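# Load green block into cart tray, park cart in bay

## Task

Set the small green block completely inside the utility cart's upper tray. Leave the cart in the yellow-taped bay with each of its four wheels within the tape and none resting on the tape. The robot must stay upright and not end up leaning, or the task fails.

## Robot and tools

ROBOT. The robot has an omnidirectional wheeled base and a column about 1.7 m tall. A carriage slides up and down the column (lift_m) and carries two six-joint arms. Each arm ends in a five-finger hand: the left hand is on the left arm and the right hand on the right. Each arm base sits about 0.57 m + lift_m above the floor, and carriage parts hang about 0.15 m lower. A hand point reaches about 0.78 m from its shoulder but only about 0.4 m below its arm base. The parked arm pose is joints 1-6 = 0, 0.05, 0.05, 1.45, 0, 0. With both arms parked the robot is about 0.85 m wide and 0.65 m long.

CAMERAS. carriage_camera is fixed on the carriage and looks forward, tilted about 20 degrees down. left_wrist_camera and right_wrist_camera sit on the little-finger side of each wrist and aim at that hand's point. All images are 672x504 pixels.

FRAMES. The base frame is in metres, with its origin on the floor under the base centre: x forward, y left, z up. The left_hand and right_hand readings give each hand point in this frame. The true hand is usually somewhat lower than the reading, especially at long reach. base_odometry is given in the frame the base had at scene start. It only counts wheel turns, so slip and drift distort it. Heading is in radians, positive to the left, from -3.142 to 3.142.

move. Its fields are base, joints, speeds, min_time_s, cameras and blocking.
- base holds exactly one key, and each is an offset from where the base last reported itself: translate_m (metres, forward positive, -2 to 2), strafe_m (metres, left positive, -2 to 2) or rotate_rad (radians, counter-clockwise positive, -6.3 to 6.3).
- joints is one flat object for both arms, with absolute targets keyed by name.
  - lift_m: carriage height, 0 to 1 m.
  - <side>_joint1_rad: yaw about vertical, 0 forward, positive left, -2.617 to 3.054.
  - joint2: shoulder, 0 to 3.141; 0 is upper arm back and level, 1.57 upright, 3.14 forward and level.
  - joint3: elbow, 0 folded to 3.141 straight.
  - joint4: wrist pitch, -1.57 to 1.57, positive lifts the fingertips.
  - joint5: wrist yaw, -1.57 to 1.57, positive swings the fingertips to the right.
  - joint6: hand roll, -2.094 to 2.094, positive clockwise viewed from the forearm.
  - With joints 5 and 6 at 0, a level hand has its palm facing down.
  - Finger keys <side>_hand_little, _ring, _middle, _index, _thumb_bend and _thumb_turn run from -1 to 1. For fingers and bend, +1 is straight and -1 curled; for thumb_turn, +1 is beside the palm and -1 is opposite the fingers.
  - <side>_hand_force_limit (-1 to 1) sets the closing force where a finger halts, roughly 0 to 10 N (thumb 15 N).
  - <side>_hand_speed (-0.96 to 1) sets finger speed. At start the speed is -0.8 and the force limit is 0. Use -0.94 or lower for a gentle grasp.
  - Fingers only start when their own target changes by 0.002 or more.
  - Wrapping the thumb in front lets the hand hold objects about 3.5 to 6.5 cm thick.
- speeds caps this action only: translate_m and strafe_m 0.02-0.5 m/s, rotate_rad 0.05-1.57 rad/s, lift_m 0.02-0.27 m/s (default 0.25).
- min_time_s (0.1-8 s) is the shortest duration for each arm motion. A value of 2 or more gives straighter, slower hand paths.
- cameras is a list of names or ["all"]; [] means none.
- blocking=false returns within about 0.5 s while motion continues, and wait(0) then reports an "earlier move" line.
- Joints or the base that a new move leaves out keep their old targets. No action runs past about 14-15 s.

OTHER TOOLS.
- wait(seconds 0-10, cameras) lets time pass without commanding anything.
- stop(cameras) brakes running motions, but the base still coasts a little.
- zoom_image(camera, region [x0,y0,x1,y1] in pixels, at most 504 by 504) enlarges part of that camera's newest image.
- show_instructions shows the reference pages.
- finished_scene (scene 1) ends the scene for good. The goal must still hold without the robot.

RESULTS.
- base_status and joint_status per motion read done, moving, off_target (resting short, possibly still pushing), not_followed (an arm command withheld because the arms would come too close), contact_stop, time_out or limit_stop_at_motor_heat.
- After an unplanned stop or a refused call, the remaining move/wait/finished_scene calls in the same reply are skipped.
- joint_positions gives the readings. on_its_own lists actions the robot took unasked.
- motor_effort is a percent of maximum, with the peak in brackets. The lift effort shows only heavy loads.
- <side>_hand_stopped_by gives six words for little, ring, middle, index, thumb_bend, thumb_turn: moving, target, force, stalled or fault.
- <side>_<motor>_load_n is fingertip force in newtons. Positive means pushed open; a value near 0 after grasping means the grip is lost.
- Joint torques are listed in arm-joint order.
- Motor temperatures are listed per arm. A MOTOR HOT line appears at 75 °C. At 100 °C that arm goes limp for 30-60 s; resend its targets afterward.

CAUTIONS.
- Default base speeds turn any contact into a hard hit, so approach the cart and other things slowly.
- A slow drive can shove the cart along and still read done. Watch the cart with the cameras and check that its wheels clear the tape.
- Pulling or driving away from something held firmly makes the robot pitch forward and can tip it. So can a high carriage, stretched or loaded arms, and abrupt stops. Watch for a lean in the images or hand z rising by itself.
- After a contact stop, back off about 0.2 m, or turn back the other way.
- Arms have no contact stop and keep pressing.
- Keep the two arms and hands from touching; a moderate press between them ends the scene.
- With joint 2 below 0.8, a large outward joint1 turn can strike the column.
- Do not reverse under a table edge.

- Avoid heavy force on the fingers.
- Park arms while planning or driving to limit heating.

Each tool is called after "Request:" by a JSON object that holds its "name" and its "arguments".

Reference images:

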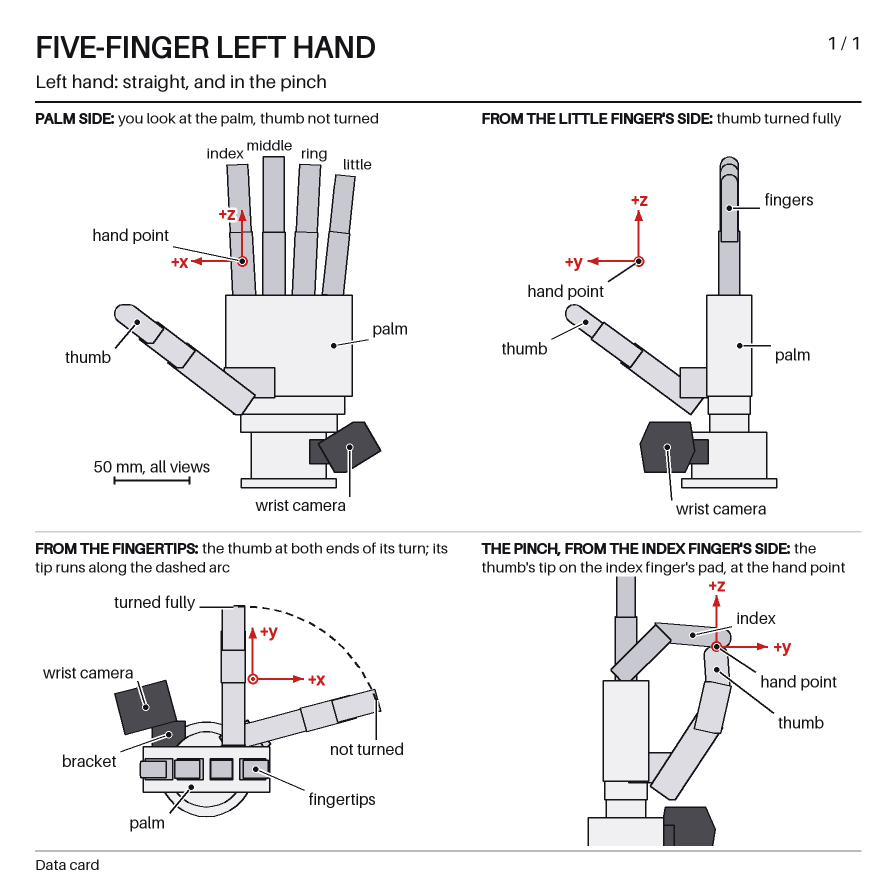

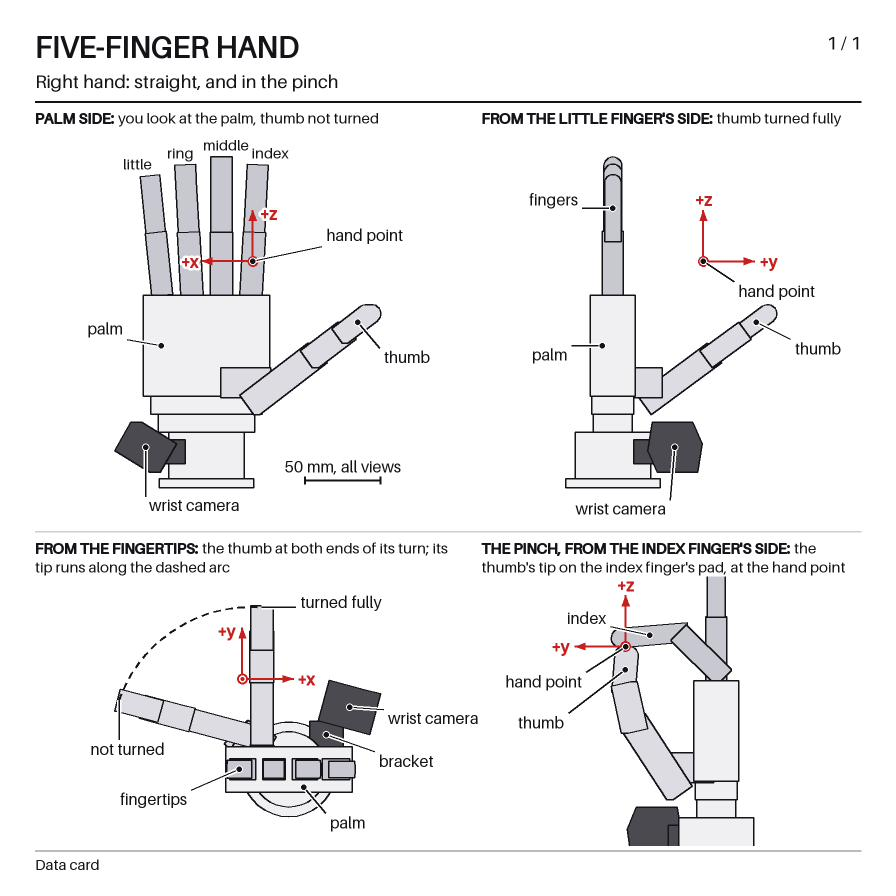

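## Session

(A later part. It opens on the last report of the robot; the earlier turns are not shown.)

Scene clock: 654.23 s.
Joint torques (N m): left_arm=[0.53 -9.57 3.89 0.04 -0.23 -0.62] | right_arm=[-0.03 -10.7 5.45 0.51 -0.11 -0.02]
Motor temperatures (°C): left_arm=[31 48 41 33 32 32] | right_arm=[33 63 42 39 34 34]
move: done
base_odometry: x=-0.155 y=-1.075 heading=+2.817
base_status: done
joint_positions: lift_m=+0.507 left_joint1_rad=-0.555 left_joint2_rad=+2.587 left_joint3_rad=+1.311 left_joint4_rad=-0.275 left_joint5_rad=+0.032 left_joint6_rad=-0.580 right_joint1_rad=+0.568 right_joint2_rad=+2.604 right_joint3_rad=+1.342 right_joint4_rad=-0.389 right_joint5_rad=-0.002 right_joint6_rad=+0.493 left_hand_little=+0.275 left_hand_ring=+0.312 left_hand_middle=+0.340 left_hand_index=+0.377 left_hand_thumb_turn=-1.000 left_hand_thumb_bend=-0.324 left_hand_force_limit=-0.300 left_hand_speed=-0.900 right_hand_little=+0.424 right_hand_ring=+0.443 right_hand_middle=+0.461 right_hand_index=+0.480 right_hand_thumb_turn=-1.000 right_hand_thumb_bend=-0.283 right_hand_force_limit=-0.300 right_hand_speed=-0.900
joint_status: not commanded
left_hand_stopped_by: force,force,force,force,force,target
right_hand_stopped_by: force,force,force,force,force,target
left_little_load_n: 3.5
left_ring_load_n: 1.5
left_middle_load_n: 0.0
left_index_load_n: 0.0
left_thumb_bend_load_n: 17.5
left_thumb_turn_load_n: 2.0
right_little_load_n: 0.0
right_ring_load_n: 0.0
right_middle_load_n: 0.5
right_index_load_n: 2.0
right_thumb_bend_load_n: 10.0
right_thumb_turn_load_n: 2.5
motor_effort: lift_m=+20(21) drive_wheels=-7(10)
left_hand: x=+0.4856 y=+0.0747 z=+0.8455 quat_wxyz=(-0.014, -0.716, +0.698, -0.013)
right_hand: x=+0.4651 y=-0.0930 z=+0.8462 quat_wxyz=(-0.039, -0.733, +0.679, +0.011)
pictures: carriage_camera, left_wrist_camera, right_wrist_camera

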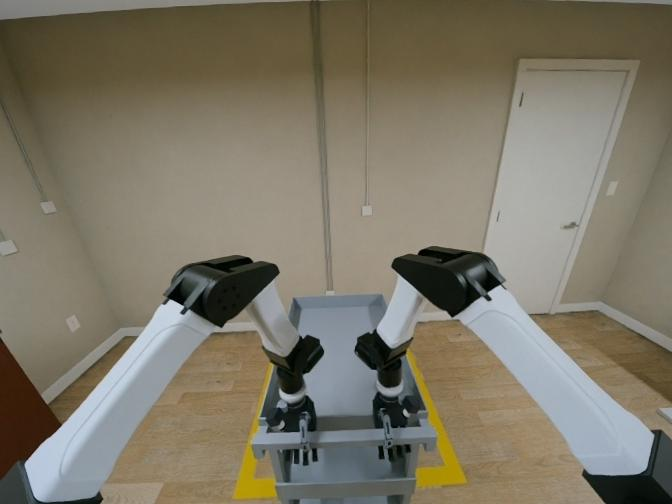

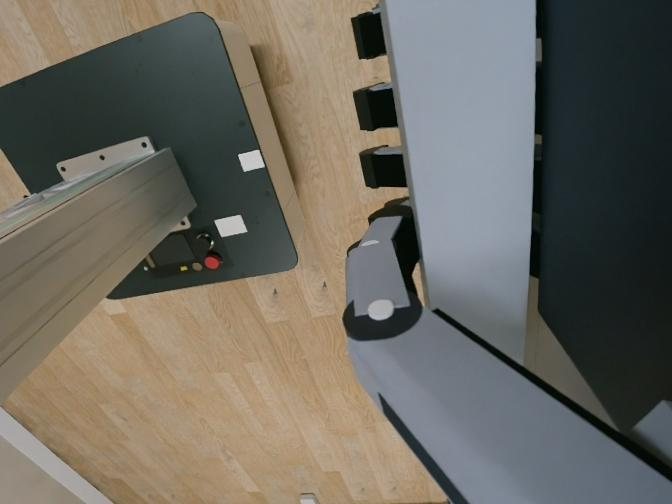

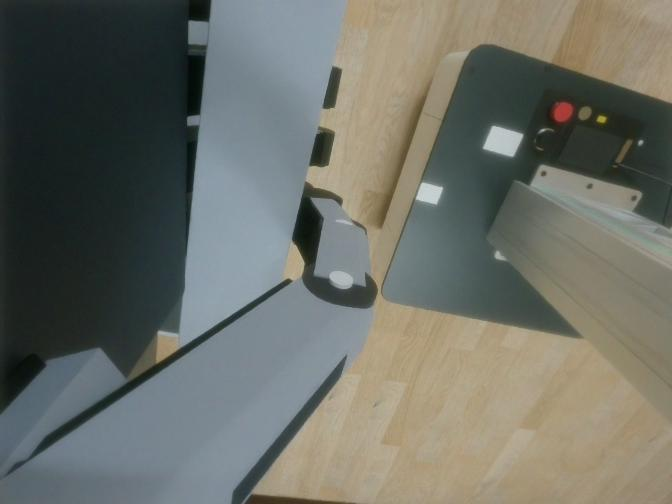

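Request:
{"name": "move", "arguments": {"base": {"translate_m": 0.3}, "speeds": {"translate_m": 0.1}, "cameras": ["carriage_camera"]}}

Request:
{"name": "move", "arguments": {"base": {"translate_m": 0.2}, "speeds": {"translate_m": 0.08}, "cameras": ["all"]}}

Scene clock: 665.20 s.
Joint torques (N m): left_arm=[1.2 -10.03 3.08 -0.2 -0.37 -1.06] | right_arm=[0.5 -10.86 5.78 0.81 -0.19 -0.26]
Motor temperatures (°C): left_arm=[31 49 41 33 32 33] | right_arm=[33 64 42 39 34 34]
move: done
base_odometry: x=-0.439 y=-0.978 heading=+2.816
base_status: done
joint_positions: lift_m=+0.507 left_joint1_rad=-0.563 left_joint2_rad=+2.592 left_joint3_rad=+1.322 left_joint4_rad=-0.243 left_joint5_rad=+0.050 left_joint6_rad=-0.544 right_joint1_rad=+0.561 right_joint2_rad=+2.608 right_joint3_rad=+1.338 right_joint4_rad=-0.426 right_joint5_rad=+0.008 right_joint6_rad=+0.517 left_hand_little=+0.275 left_hand_ring=+0.312 left_hand_middle=+0.340 left_hand_index=+0.377 left_hand_thumb_turn=-1.000 left_hand_thumb_bend=-0.324 left_hand_force_limit=-0.300 left_hand_speed=-0.900 right_hand_little=+0.424 right_hand_ring=+0.443 right_hand_middle=+0.461 right_hand_index=+0.480 right_hand_thumb_turn=-1.000 right_hand_thumb_bend=-0.283 right_hand_force_limit=-0.300 right_hand_speed=-0.900
joint_status: not commanded
left_hand_stopped_by: force,force,force,force,force,target
right_hand_stopped_by: force,force,force,force,force,target
left_little_load_n: 2.5
left_ring_load_n: 0.0
left_middle_load_n: 0.0
left_index_load_n: 0.5
left_thumb_bend_load_n: 19.5
left_thumb_turn_load_n: 1.5
right_little_load_n: 0.0
right_ring_load_n: 0.0
right_middle_load_n: 0.5
right_index_load_n: 0.5
right_thumb_bend_load_n: 14.5
right_thumb_turn_load_n: 3.0
motor_effort: lift_m=+20(21) drive_wheels=-8(15)
left_hand: x=+0.4912 y=+0.0653 z=+0.8455 quat_wxyz=(-0.017, -0.699, +0.714, -0.034)
right_hand: x=+0.4575 y=-0.1018 z=+0.8466 quat_wxyz=(-0.062, -0.721, +0.690, +0.011)

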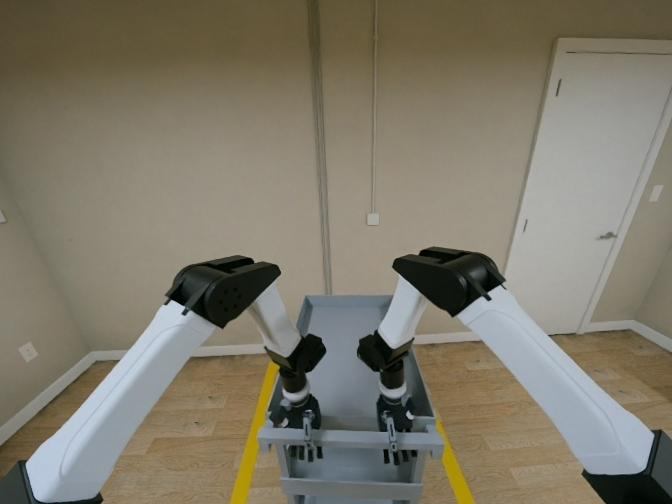

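Scene clock: 668.33 s.
Joint torques (N m): left_arm=[1.02 -10.02 3.17 -0.16 -0.38 -1.07] | right_arm=[0.12 -10.82 6.38 0.76 -0.1 -0.27]
Motor temperatures (°C): left_arm=[31 49 41 33 32 33] | right_arm=[33 65 42 39 34 34]
move: done
base_odometry: x=-0.628 y=-0.914 heading=+2.815
base_status: done
joint_positions: lift_m=+0.507 left_joint1_rad=-0.561 left_joint2_rad=+2.592 left_joint3_rad=+1.320 left_joint4_rad=-0.251 left_joint5_rad=+0.047 left_joint6_rad=-0.543 right_joint1_rad=+0.565 right_joint2_rad=+2.608 right_joint3_rad=+1.334 right_joint4_rad=-0.422 right_joint5_rad=+0.000 right_joint6_rad=+0.526 left_hand_little=+0.275 left_hand_ring=+0.312 left_hand_middle=+0.340 left_hand_index=+0.377 left_hand_thumb_turn=-1.000 left_hand_thumb_bend=-0.324 left_hand_force_limit=-0.300 left_hand_speed=-0.900 right_hand_little=+0.424 right_hand_ring=+0.443 right_hand_middle=+0.461 right_hand_index=+0.480 right_hand_thumb_turn=-1.000 right_hand_thumb_bend=-0.283 right_hand_force_limit=-0.300 right_hand_speed=-0.900
joint_status: not commanded
left_hand_stopped_by: force,force,force,force,force,target
right_hand_stopped_by: force,force,force,force,force,target
left_little_load_n: 3.5
left_ring_load_n: 0.0
left_middle_load_n: 0.0
left_index_load_n: 0.5
left_thumb_bend_load_n: 19.5
left_thumb_turn_load_n: 1.5
right_little_load_n: 0.0
right_ring_load_n: 0.0
right_middle_load_n: 0.0
right_index_load_n: 0.5
right_thumb_bend_load_n: 13.5
right_thumb_turn_load_n: 2.5
motor_effort: lift_m=+20(21) drive_wheels=-7(13)
left_hand: x=+0.4893 y=+0.0681 z=+0.8452 quat_wxyz=(-0.017, -0.700, +0.714, -0.029)
right_hand: x=+0.4555 y=-0.0992 z=+0.8465 quat_wxyz=(-0.061, -0.720, +0.692, +0.015)
pictures: carriage_camera, left_wrist_camera, right_wrist_camera

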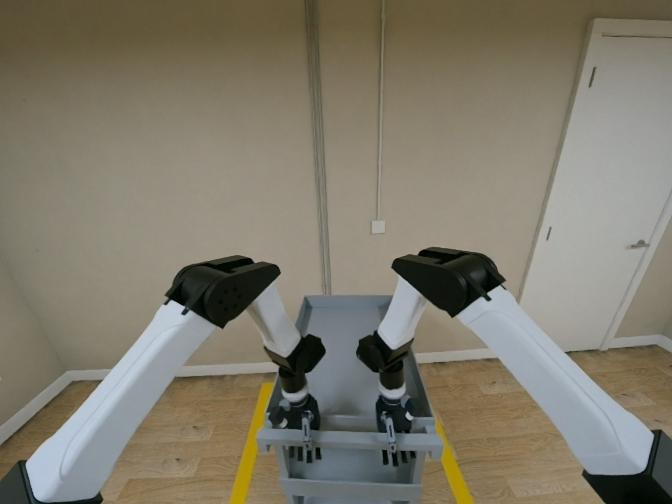

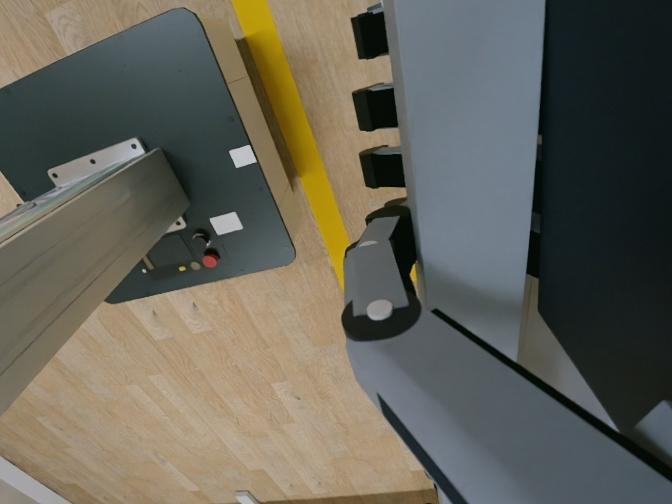

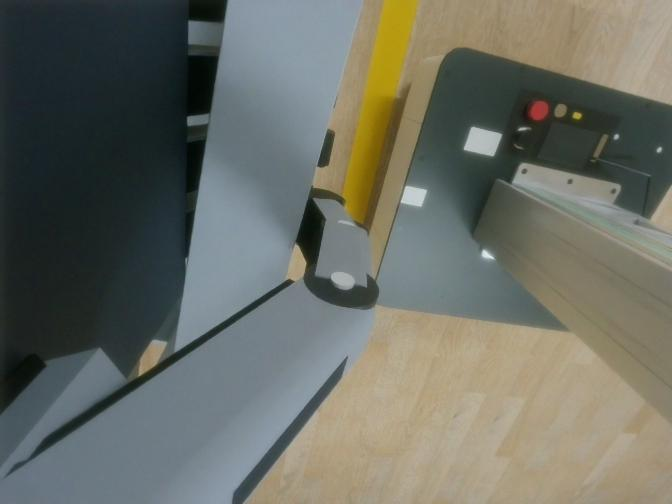

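Request:
{"name": "zoom_image", "arguments": {"camera": "carriage_camera", "region": [200, 350, 340, 504]}}

Request:
{"name": "zoom_image", "arguments": {"camera": "carriage_camera", "region": [380, 350, 500, 504]}}

Request:
{"name": "zoom_image", "arguments": {"camera": "left_wrist_camera", "region": [200, 0, 560, 400]}}

Scaled by 3.273.

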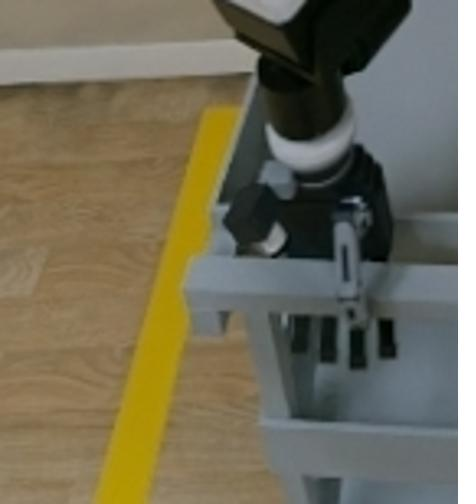

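Scaled by 3.273.

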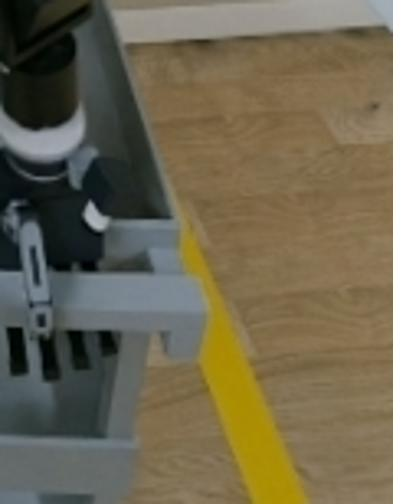

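Scaled by 1.260.

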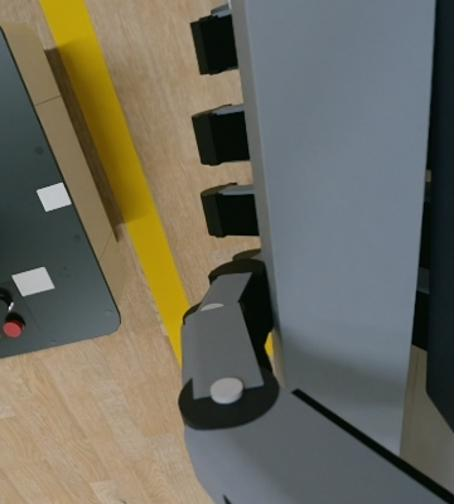

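Request:
{"name": "move", "arguments": {"joints": {"left_joint1_rad": -0.561, "left_joint2_rad": 2.60, "left_joint3_rad": 1.325, "left_joint4_rad": -0.251, "left_joint5_rad": 0.047, "left_joint6_rad": -0.543, "right_joint1_rad": 0.565, "right_joint2_rad": 2.616, "right_joint3_rad": 1.334, "right_joint4_rad": -0.422, "right_joint5_rad": 0.0, "right_joint6_rad": 0.526}, "cameras": []}}

Request:
{"name": "move", "arguments": {"joints": {"left_hand_thumb_bend": 0.0, "right_hand_thumb_bend": 0.0}, "cameras": []}}

Request:
{"name": "move", "arguments": {"joints": {"left_hand_index": 1.0, "left_hand_middle": 1.0, "left_hand_ring": 1.0, "left_hand_little": 1.0, "right_hand_index": 1.0, "right_hand_middle": 1.0, "right_hand_ring": 1.0, "right_hand_little": 1.0, "left_hand_thumb_bend": 1.0, "right_hand_thumb_bend": 1.0}, "cameras": ["all"]}}

Scene clock: 682.10 s.
Joint torques (N m): left_arm=[-0.08 -8.69 4.11 0.42 0.04 -0.31] | right_arm=[0.03 -8.79 3.54 0.06 -0.11 -0.03]
Motor temperatures (°C): left_arm=[31 49 40 33 32 33] | right_arm=[33 66 42 39 34 34]
move: off_target
base_odometry: x=-0.628 y=-0.914 heading=+2.815
base_status: not commanded
joint_positions: lift_m=+0.507 left_joint1_rad=-0.561 left_joint2_rad=+2.592 left_joint3_rad=+1.320 left_joint4_rad=-0.248 left_joint5_rad=+0.052 left_joint6_rad=-0.521 right_joint1_rad=+0.565 right_joint2_rad=+2.608 right_joint3_rad=+1.334 right_joint4_rad=-0.428 right_joint5_rad=+0.000 right_joint6_rad=+0.538 left_hand_little=+0.275 left_hand_ring=+0.312 left_hand_middle=+0.340 left_hand_index=+0.377 left_hand_thumb_turn=-1.000 left_hand_thumb_bend=-0.324 left_hand_force_limit=-0.300 left_hand_speed=-0.900 right_hand_little=+0.424 right_hand_ring=+0.443 right_hand_middle=+0.461 right_hand_index=+0.480 right_hand_thumb_turn=-1.000 right_hand_thumb_bend=-0.283 right_hand_force_limit=-0.300 right_hand_speed=-0.900
joint_status: left_joint6_rad off_target (ended at -0.521, target -0.543); the others done
left_hand_stopped_by: force,force,force,force,force,target
right_hand_stopped_by: force,force,force,force,force,target
left_little_load_n: 2.5
left_ring_load_n: 1.0
left_middle_load_n: 0.5
left_index_load_n: 0.0
left_thumb_bend_load_n: 16.5
left_thumb_turn_load_n: 3.0
right_little_load_n: 0.0
right_ring_load_n: 0.5
right_middle_load_n: 0.0
right_index_load_n: 1.0
right_thumb_bend_load_n: 12.5
right_thumb_turn_load_n: 1.5
motor_effort: lift_m=+20(21) drive_wheels=-7(7)
left_hand: x=+0.4889 y=+0.0681 z=+0.8454 quat_wxyz=(-0.019, -0.692, +0.721, -0.031)
right_hand: x=+0.4546 y=-0.0993 z=+0.8468 quat_wxyz=(-0.063, -0.715, +0.696, +0.015)

Scene clock: 684.87 s.
Joint torques (N m): left_arm=[-0.02 -8.64 4.16 0.41 0.03 -0.24] | right_arm=[-0.05 -8.79 3.59 0.03 -0.11 -0.08]
Motor temperatures (°C): left_arm=[31 48 40 33 32 33] | right_arm=[33 66 42 39 34 34]
move: done
base_odometry: x=-0.628 y=-0.914 heading=+2.815
base_status: not commanded
joint_positions: lift_m=+0.507 left_joint1_rad=-0.561 left_joint2_rad=+2.592 left_joint3_rad=+1.320 left_joint4_rad=-0.246 left_joint5_rad=+0.052 left_joint6_rad=-0.525 right_joint1_rad=+0.565 right_joint2_rad=+2.608 right_joint3_rad=+1.334 right_joint4_rad=-0.428 right_joint5_rad=+0.000 right_joint6_rad=+0.538 left_hand_little=+0.274 left_hand_ring=+0.312 left_hand_middle=+0.340 left_hand_index=+0.377 left_hand_thumb_turn=-1.000 left_hand_thumb_bend=+0.000 left_hand_force_limit=-0.300 left_hand_speed=-0.900 right_hand_little=+0.424 right_hand_ring=+0.443 right_hand_middle=+0.461 right_hand_index=+0.480 right_hand_thumb_turn=-1.000 right_hand_thumb_bend=+0.000 right_hand_force_limit=-0.300 right_hand_speed=-0.900
joint_status: all done
left_hand_stopped_by: force,force,force,force,target,target
right_hand_stopped_by: force,force,force,force,target,target
left_little_load_n: 0.5
left_ring_load_n: 0.5
left_middle_load_n: 0.0
left_index_load_n: 0.0
left_thumb_bend_load_n: 0.0
left_thumb_turn_load_n: 0.0
right_little_load_n: 0.0
right_ring_load_n: 0.0
right_middle_load_n: 0.0
right_index_load_n: 0.0
right_thumb_bend_load_n: 0.0
right_thumb_turn_load_n: 0.0
motor_effort: lift_m=+21(21) drive_wheels=-7(7)
left_hand: x=+0.4894 y=+0.0676 z=+0.8454 quat_wxyz=(-0.019, -0.693, +0.720, -0.032)
right_hand: x=+0.4547 y=-0.0993 z=+0.8468 quat_wxyz=(-0.063, -0.715, +0.696, +0.015)

Scene clock: 692.30 s.
Joint torques (N m): left_arm=[-0.08 -8.62 4.05 0.44 0.02 -0.21] | right_arm=[-0.1 -8.81 3.56 0.11 -0.15 -0.08]
Motor temperatures (°C): left_arm=[31 48 40 33 32 33] | right_arm=[33 65 42 39 34 34]
move: done
base_odometry: x=-0.628 y=-0.914 heading=+2.815
base_status: not commanded
joint_positions: lift_m=+0.507 left_joint1_rad=-0.561 left_joint2_rad=+2.592 left_joint3_rad=+1.320 left_joint4_rad=-0.246 left_joint5_rad=+0.052 left_joint6_rad=-0.527 right_joint1_rad=+0.565 right_joint2_rad=+2.608 right_joint3_rad=+1.334 right_joint4_rad=-0.428 right_joint5_rad=+0.000 right_joint6_rad=+0.538 left_hand_little=+1.000 left_hand_ring=+1.000 left_hand_middle=+1.000 left_hand_index=+1.000 left_hand_thumb_turn=-1.000 left_hand_thumb_bend=+1.000 left_hand_force_limit=-0.300 left_hand_speed=-0.900 right_hand_little=+1.000 right_hand_ring=+1.000 right_hand_middle=+1.000 right_hand_index=+1.000 right_hand_thumb_turn=-1.000 right_hand_thumb_bend=+1.000 right_hand_force_limit=-0.300 right_hand_speed=-0.900
joint_status: all done
left_hand_stopped_by: target,target,target,target,target,target
right_hand_stopped_by: target,target,target,target,target,target
left_little_load_n: 0.0
left_ring_load_n: 0.0
left_middle_load_n: 0.0
left_index_load_n: 0.0
left_thumb_bend_load_n: 0.0
left_thumb_turn_load_n: 0.0
right_little_load_n: -0.5
right_ring_load_n: 0.0
right_middle_load_n: 0.0
right_index_load_n: 0.0
right_thumb_bend_load_n: -0.5
right_thumb_turn_load_n: 0.0
motor_effort: lift_m=+20(21) drive_wheels=-7(7)
left_hand: x=+0.4895 y=+0.0675 z=+0.8454 quat_wxyz=(-0.019, -0.694, +0.719, -0.032)
right_hand: x=+0.4547 y=-0.0993 z=+0.8468 quat_wxyz=(-0.063, -0.715, +0.696, +0.015)
pictures: carriage_camera, left_wrist_camera, right_wrist_camera

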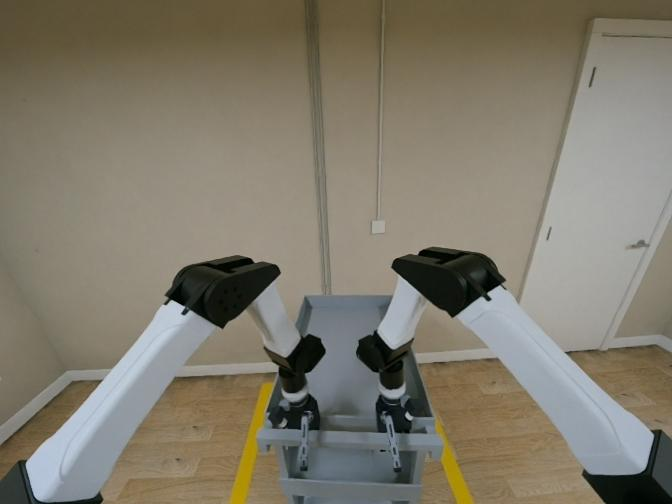

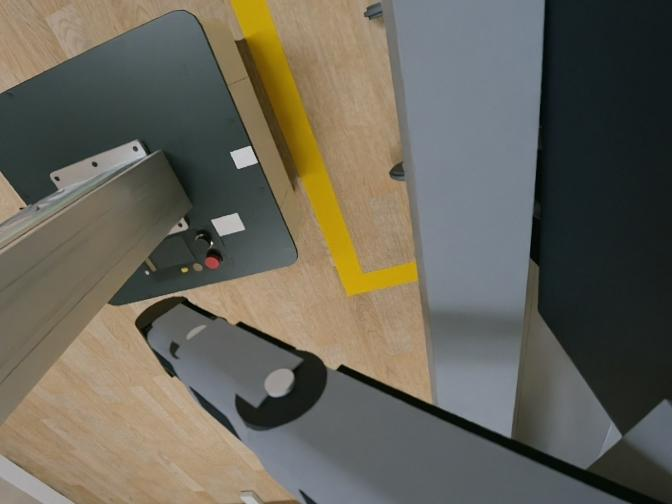

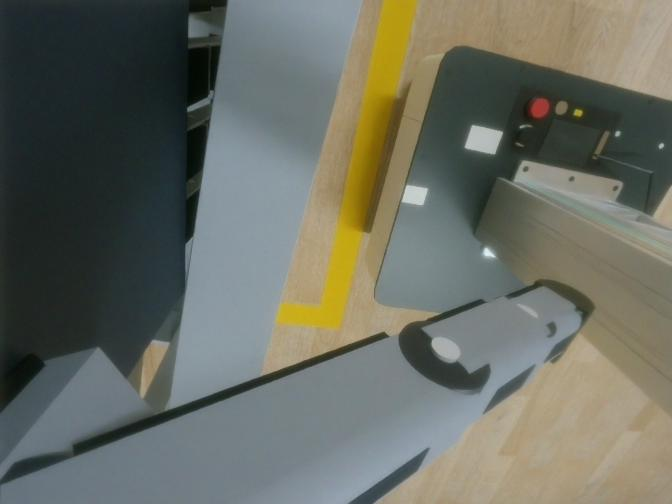

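Request:
{"name": "move", "arguments": {"joints": {"lift_m": 0.66}, "speeds": {"lift_m": 0.08}, "cameras": ["all"]}}

Scene clock: 698.40 s.
Joint torques (N m): left_arm=[-0.12 -8.91 4.11 0.43 0.04 -0.22] | right_arm=[-0.05 -9.13 3.15 0.08 -0.08 -0.13]
Motor temperatures (°C): left_arm=[31 48 40 33 32 33] | right_arm=[33 65 42 39 34 34]
move: done
base_odometry: x=-0.628 y=-0.914 heading=+2.815
base_status: not commanded
joint_positions: lift_m=+0.660 left_joint1_rad=-0.561 left_joint2_rad=+2.594 left_joint3_rad=+1.320 left_joint4_rad=-0.249 left_joint5_rad=+0.051 left_joint6_rad=-0.528 right_joint1_rad=+0.565 right_joint2_rad=+2.612 right_joint3_rad=+1.334 right_joint4_rad=-0.426 right_joint5_rad=+0.000 right_joint6_rad=+0.538 left_hand_little=+1.000 left_hand_ring=+1.000 left_hand_middle=+1.000 left_hand_index=+1.000 left_hand_thumb_turn=-1.000 left_hand_thumb_bend=+1.000 left_hand_force_limit=-0.300 left_hand_speed=-0.900 right_hand_little=+1.000 right_hand_ring=+1.000 right_hand_middle=+1.000 right_hand_index=+1.000 right_hand_thumb_turn=-1.000 right_hand_thumb_bend=+1.000 right_hand_force_limit=-0.300 right_hand_speed=-0.900
joint_status: all done
left_hand_stopped_by: target,target,target,target,target,target
right_hand_stopped_by: target,target,target,target,target,target
left_little_load_n: 0.0
left_ring_load_n: 0.0
left_middle_load_n: 0.0
left_index_load_n: 0.0
left_thumb_bend_load_n: 0.0
left_thumb_turn_load_n: 0.0
right_little_load_n: 0.0
right_ring_load_n: 0.0
right_middle_load_n: 0.0
right_index_load_n: 0.0
right_thumb_bend_load_n: 0.0
right_thumb_turn_load_n: 0.0
motor_effort: lift_m=+21(26) drive_wheels=+4(7)
left_hand: x=+0.4882 y=+0.0684 z=+0.9975 quat_wxyz=(-0.019, -0.694, +0.719, -0.029)
right_hand: x=+0.4537 y=-0.1000 z=+0.9982 quat_wxyz=(-0.065, -0.715, +0.696, +0.015)
pictures: carriage_camera, left_wrist_camera, right_wrist_camera

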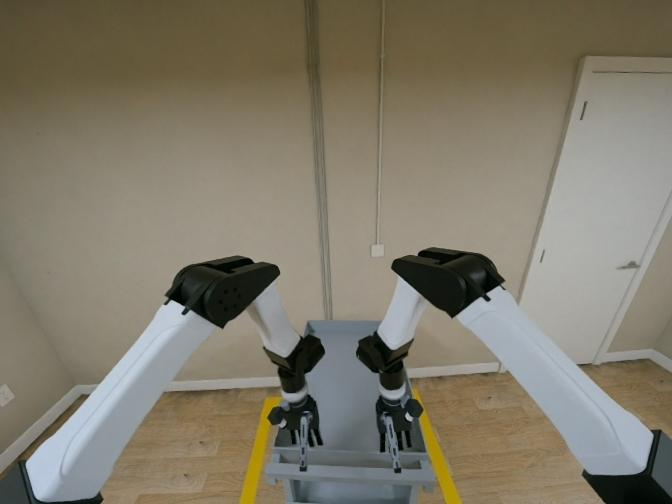

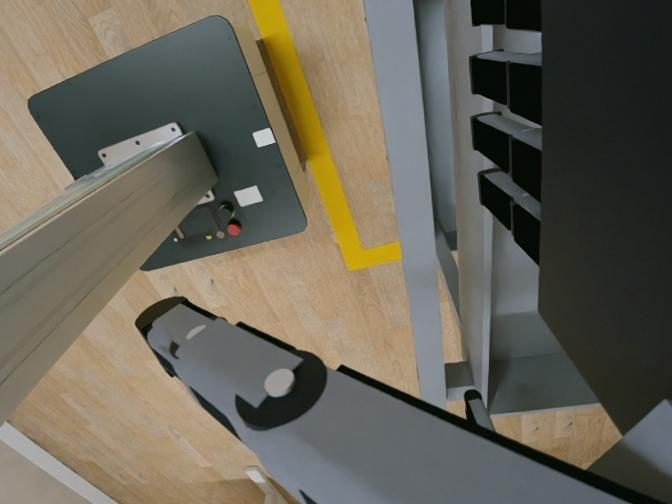

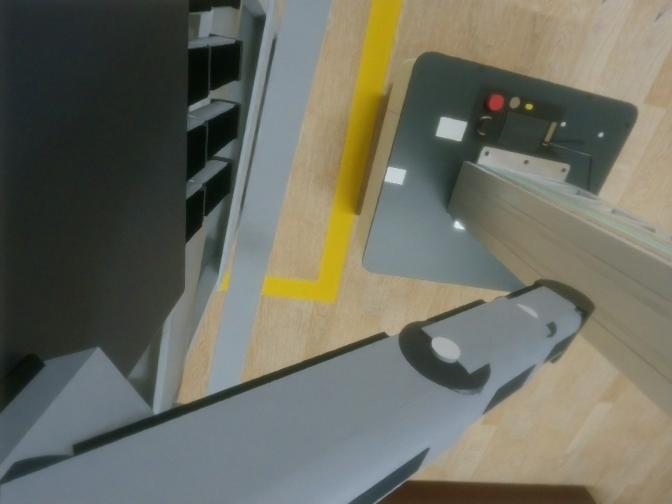

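Request:
{"name": "move", "arguments": {"base": {"translate_m": -0.5}, "speeds": {"translate_m": 0.25}, "cameras": []}}

Request:
{"name": "move", "arguments": {"joints": {"left_joint1_rad": 0.0, "left_joint2_rad": 1.0, "left_joint3_rad": 1.5, "left_joint4_rad": -0.5, "left_joint5_rad": 0.0, "left_joint6_rad": 0.0, "right_joint1_rad": 0.0, "right_joint2_rad": 1.0, "right_joint3_rad": 1.5, "right_joint4_rad": -0.5, "right_joint5_rad": 0.0, "right_joint6_rad": 0.0}, "min_time_s": 2.5, "cameras": []}}

Request:
{"name": "move", "arguments": {"joints": {"left_joint2_rad": 0.05, "left_joint3_rad": 0.05, "left_joint4_rad": 1.45, "right_joint2_rad": 0.05, "right_joint3_rad": 0.05, "right_joint4_rad": 1.45}, "min_time_s": 2.5, "cameras": ["carriage_camera"]}}

Request:
{"name": "zoom_image", "arguments": {"camera": "carriage_camera", "region": [220, 260, 460, 500]}}

Scene clock: 705.63 s.
Joint torques (N m): left_arm=[0.01 -8.84 4.05 0.47 0.06 -0.22] | right_arm=[0.06 -9.09 3.43 0.03 -0.15 -0.07]
Motor temperatures (°C): left_arm=[31 49 40 33 32 33] | right_arm=[33 63 42 39 34 34]
move: done
base_odometry: x=-0.155 y=-1.074 heading=+2.815
base_status: done
joint_positions: lift_m=+0.660 left_joint1_rad=-0.561 left_joint2_rad=+2.594 left_joint3_rad=+1.320 left_joint4_rad=-0.250 left_joint5_rad=+0.051 left_joint6_rad=-0.528 right_joint1_rad=+0.565 right_joint2_rad=+2.612 right_joint3_rad=+1.334 right_joint4_rad=-0.426 right_joint5_rad=+0.000 right_joint6_rad=+0.538 left_hand_little=+1.000 left_hand_ring=+1.000 left_hand_middle=+1.000 left_hand_index=+1.000 left_hand_thumb_turn=-1.000 left_hand_thumb_bend=+1.000 left_hand_force_limit=-0.300 left_hand_speed=-0.900 right_hand_little=+1.000 right_hand_ring=+1.000 right_hand_middle=+1.000 right_hand_index=+1.000 right_hand_thumb_turn=-1.000 right_hand_thumb_bend=+1.000 right_hand_force_limit=-0.300 right_hand_speed=-0.900
joint_status: not commanded
left_hand_stopped_by: target,target,target,target,target,target
right_hand_stopped_by: target,target,target,target,target,target
left_little_load_n: 0.0
left_ring_load_n: 0.0
left_middle_load_n: 0.0
left_index_load_n: 0.0
left_thumb_bend_load_n: 0.0
left_thumb_turn_load_n: 0.0
right_little_load_n: 0.0
right_ring_load_n: 0.0
right_middle_load_n: 0.0
right_index_load_n: 0.0
right_thumb_bend_load_n: -0.5
right_thumb_turn_load_n: 0.0
motor_effort: lift_m=+21(21) drive_wheels=-2(14)
left_hand: x=+0.4881 y=+0.0687 z=+0.9975 quat_wxyz=(-0.019, -0.694, +0.719, -0.029)
right_hand: x=+0.4539 y=-0.1001 z=+0.9982 quat_wxyz=(-0.065, -0.715, +0.696, +0.015)

Scene clock: 708.43 s.
Joint torques (N m): left_arm=[0.62 -0.9 8.35 2.43 -0.09 0.15] | right_arm=[-0.76 -0.9 9.35 2.12 -0.12 -0.06]
Motor temperatures (°C): left_arm=[31 49 40 33 32 33] | right_arm=[33 63 42 39 34 34]
move: done
base_odometry: x=-0.155 y=-1.074 heading=+2.815
base_status: not commanded
joint_positions: lift_m=+0.660 left_joint1_rad=-0.008 left_joint2_rad=+1.004 left_joint3_rad=+1.478 left_joint4_rad=-0.495 left_joint5_rad=+0.012 left_joint6_rad=-0.017 right_joint1_rad=+0.006 right_joint2_rad=+1.002 right_joint3_rad=+1.477 right_joint4_rad=-0.491 right_joint5_rad=+0.001 right_joint6_rad=+0.014 left_hand_little=+1.000 left_hand_ring=+1.000 left_hand_middle=+1.000 left_hand_index=+1.000 left_hand_thumb_turn=-1.000 left_hand_thumb_bend=+1.000 left_hand_force_limit=-0.300 left_hand_speed=-0.900 right_hand_little=+1.000 right_hand_ring=+1.000 right_hand_middle=+1.000 right_hand_index=+1.000 right_hand_thumb_turn=-1.000 right_hand_thumb_bend=+1.000 right_hand_force_limit=-0.300 right_hand_speed=-0.900
joint_status: all done
left_hand_stopped_by: target,target,target,target,target,target
right_hand_stopped_by: target,target,target,target,target,target
left_little_load_n: 0.0
left_ring_load_n: 0.0
left_middle_load_n: 0.0
left_index_load_n: 0.0
left_thumb_bend_load_n: 0.0
left_thumb_turn_load_n: 0.0
right_little_load_n: -0.5
right_ring_load_n: 0.0
right_middle_load_n: 0.0
right_index_load_n: 0.0
right_thumb_bend_load_n: 0.0
right_thumb_turn_load_n: 0.0
motor_effort: lift_m=+21(22) drive_wheels=+0(2)
left_hand: x=+0.5620 y=+0.2747 z=+1.6660 quat_wxyz=(+0.486, -0.504, +0.506, -0.504)
right_hand: x=+0.5622 y=-0.2780 z=+1.6674 quat_wxyz=(+0.501, -0.501, +0.506, -0.491)

Scene clock: 711.37 s.
Joint torques (N m): left_arm=[0.59 2.89 5.03 0.22 -0.09 0.16] | right_arm=[-0.59 3.08 5.61 0.08 -0.14 -0.13]
Motor temperatures (°C): left_arm=[31 48 40 34 32 33] | right_arm=[33 62 42 40 34 34]
move: done
base_odometry: x=-0.155 y=-1.074 heading=+2.815
base_status: not commanded
joint_positions: lift_m=+0.660 left_joint1_rad=-0.008 left_joint2_rad=+0.058 left_joint3_rad=+0.058 left_joint4_rad=+1.441 left_joint5_rad=+0.011 left_joint6_rad=-0.015 right_joint1_rad=+0.006 right_joint2_rad=+0.057 right_joint3_rad=+0.056 right_joint4_rad=+1.433 right_joint5_rad=+0.001 right_joint6_rad=+0.013 left_hand_little=+1.000 left_hand_ring=+1.000 left_hand_middle=+1.000 left_hand_index=+1.000 left_hand_thumb_turn=-1.000 left_hand_thumb_bend=+1.000 left_hand_force_limit=-0.300 left_hand_speed=-0.900 right_hand_little=+1.000 right_hand_ring=+1.000 right_hand_middle=+1.000 right_hand_index=+1.000 right_hand_thumb_turn=-1.000 right_hand_thumb_bend=+1.000 right_hand_force_limit=-0.300 right_hand_speed=-0.900
joint_status: all done
left_hand_stopped_by: target,target,target,target,target,target
right_hand_stopped_by: target,target,target,target,target,target
left_little_load_n: -0.5
left_ring_load_n: 0.0
left_middle_load_n: 0.0
left_index_load_n: 0.0
left_thumb_bend_load_n: 0.0
left_thumb_turn_load_n: 0.0
right_little_load_n: 0.0
right_ring_load_n: 0.0
right_middle_load_n: 0.0
right_index_load_n: 0.0
right_thumb_bend_load_n: 0.0
right_thumb_turn_load_n: 0.0
motor_effort: lift_m=+21(21) drive_wheels=+0(1)
left_hand: x=+0.3221 y=+0.2769 z=+1.6765 quat_wxyz=(+0.697, -0.042, +0.050, -0.714)
right_hand: x=+0.3246 y=-0.2795 z=+1.6755 quat_wxyz=(+0.712, -0.049, +0.050, -0.699)

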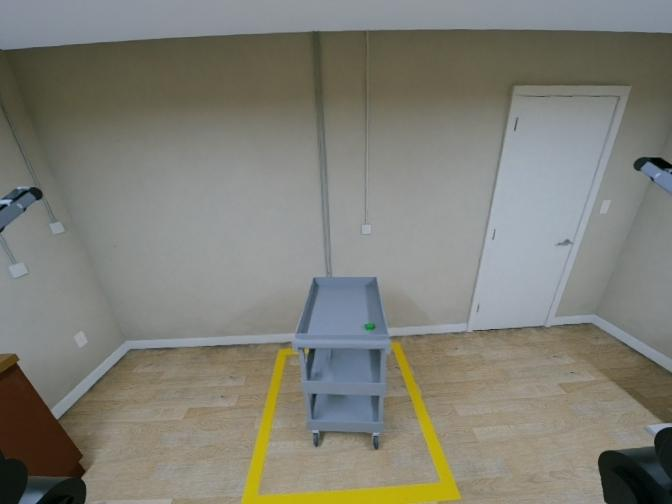

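Scaled by 2.100.

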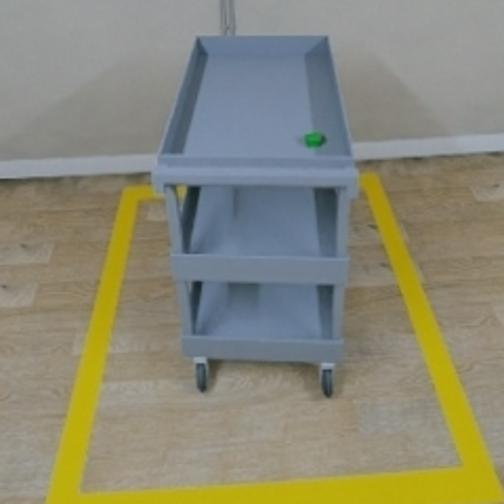

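Request:
{"name": "finished_scene", "arguments": {}}

The scene is finished: the task was done.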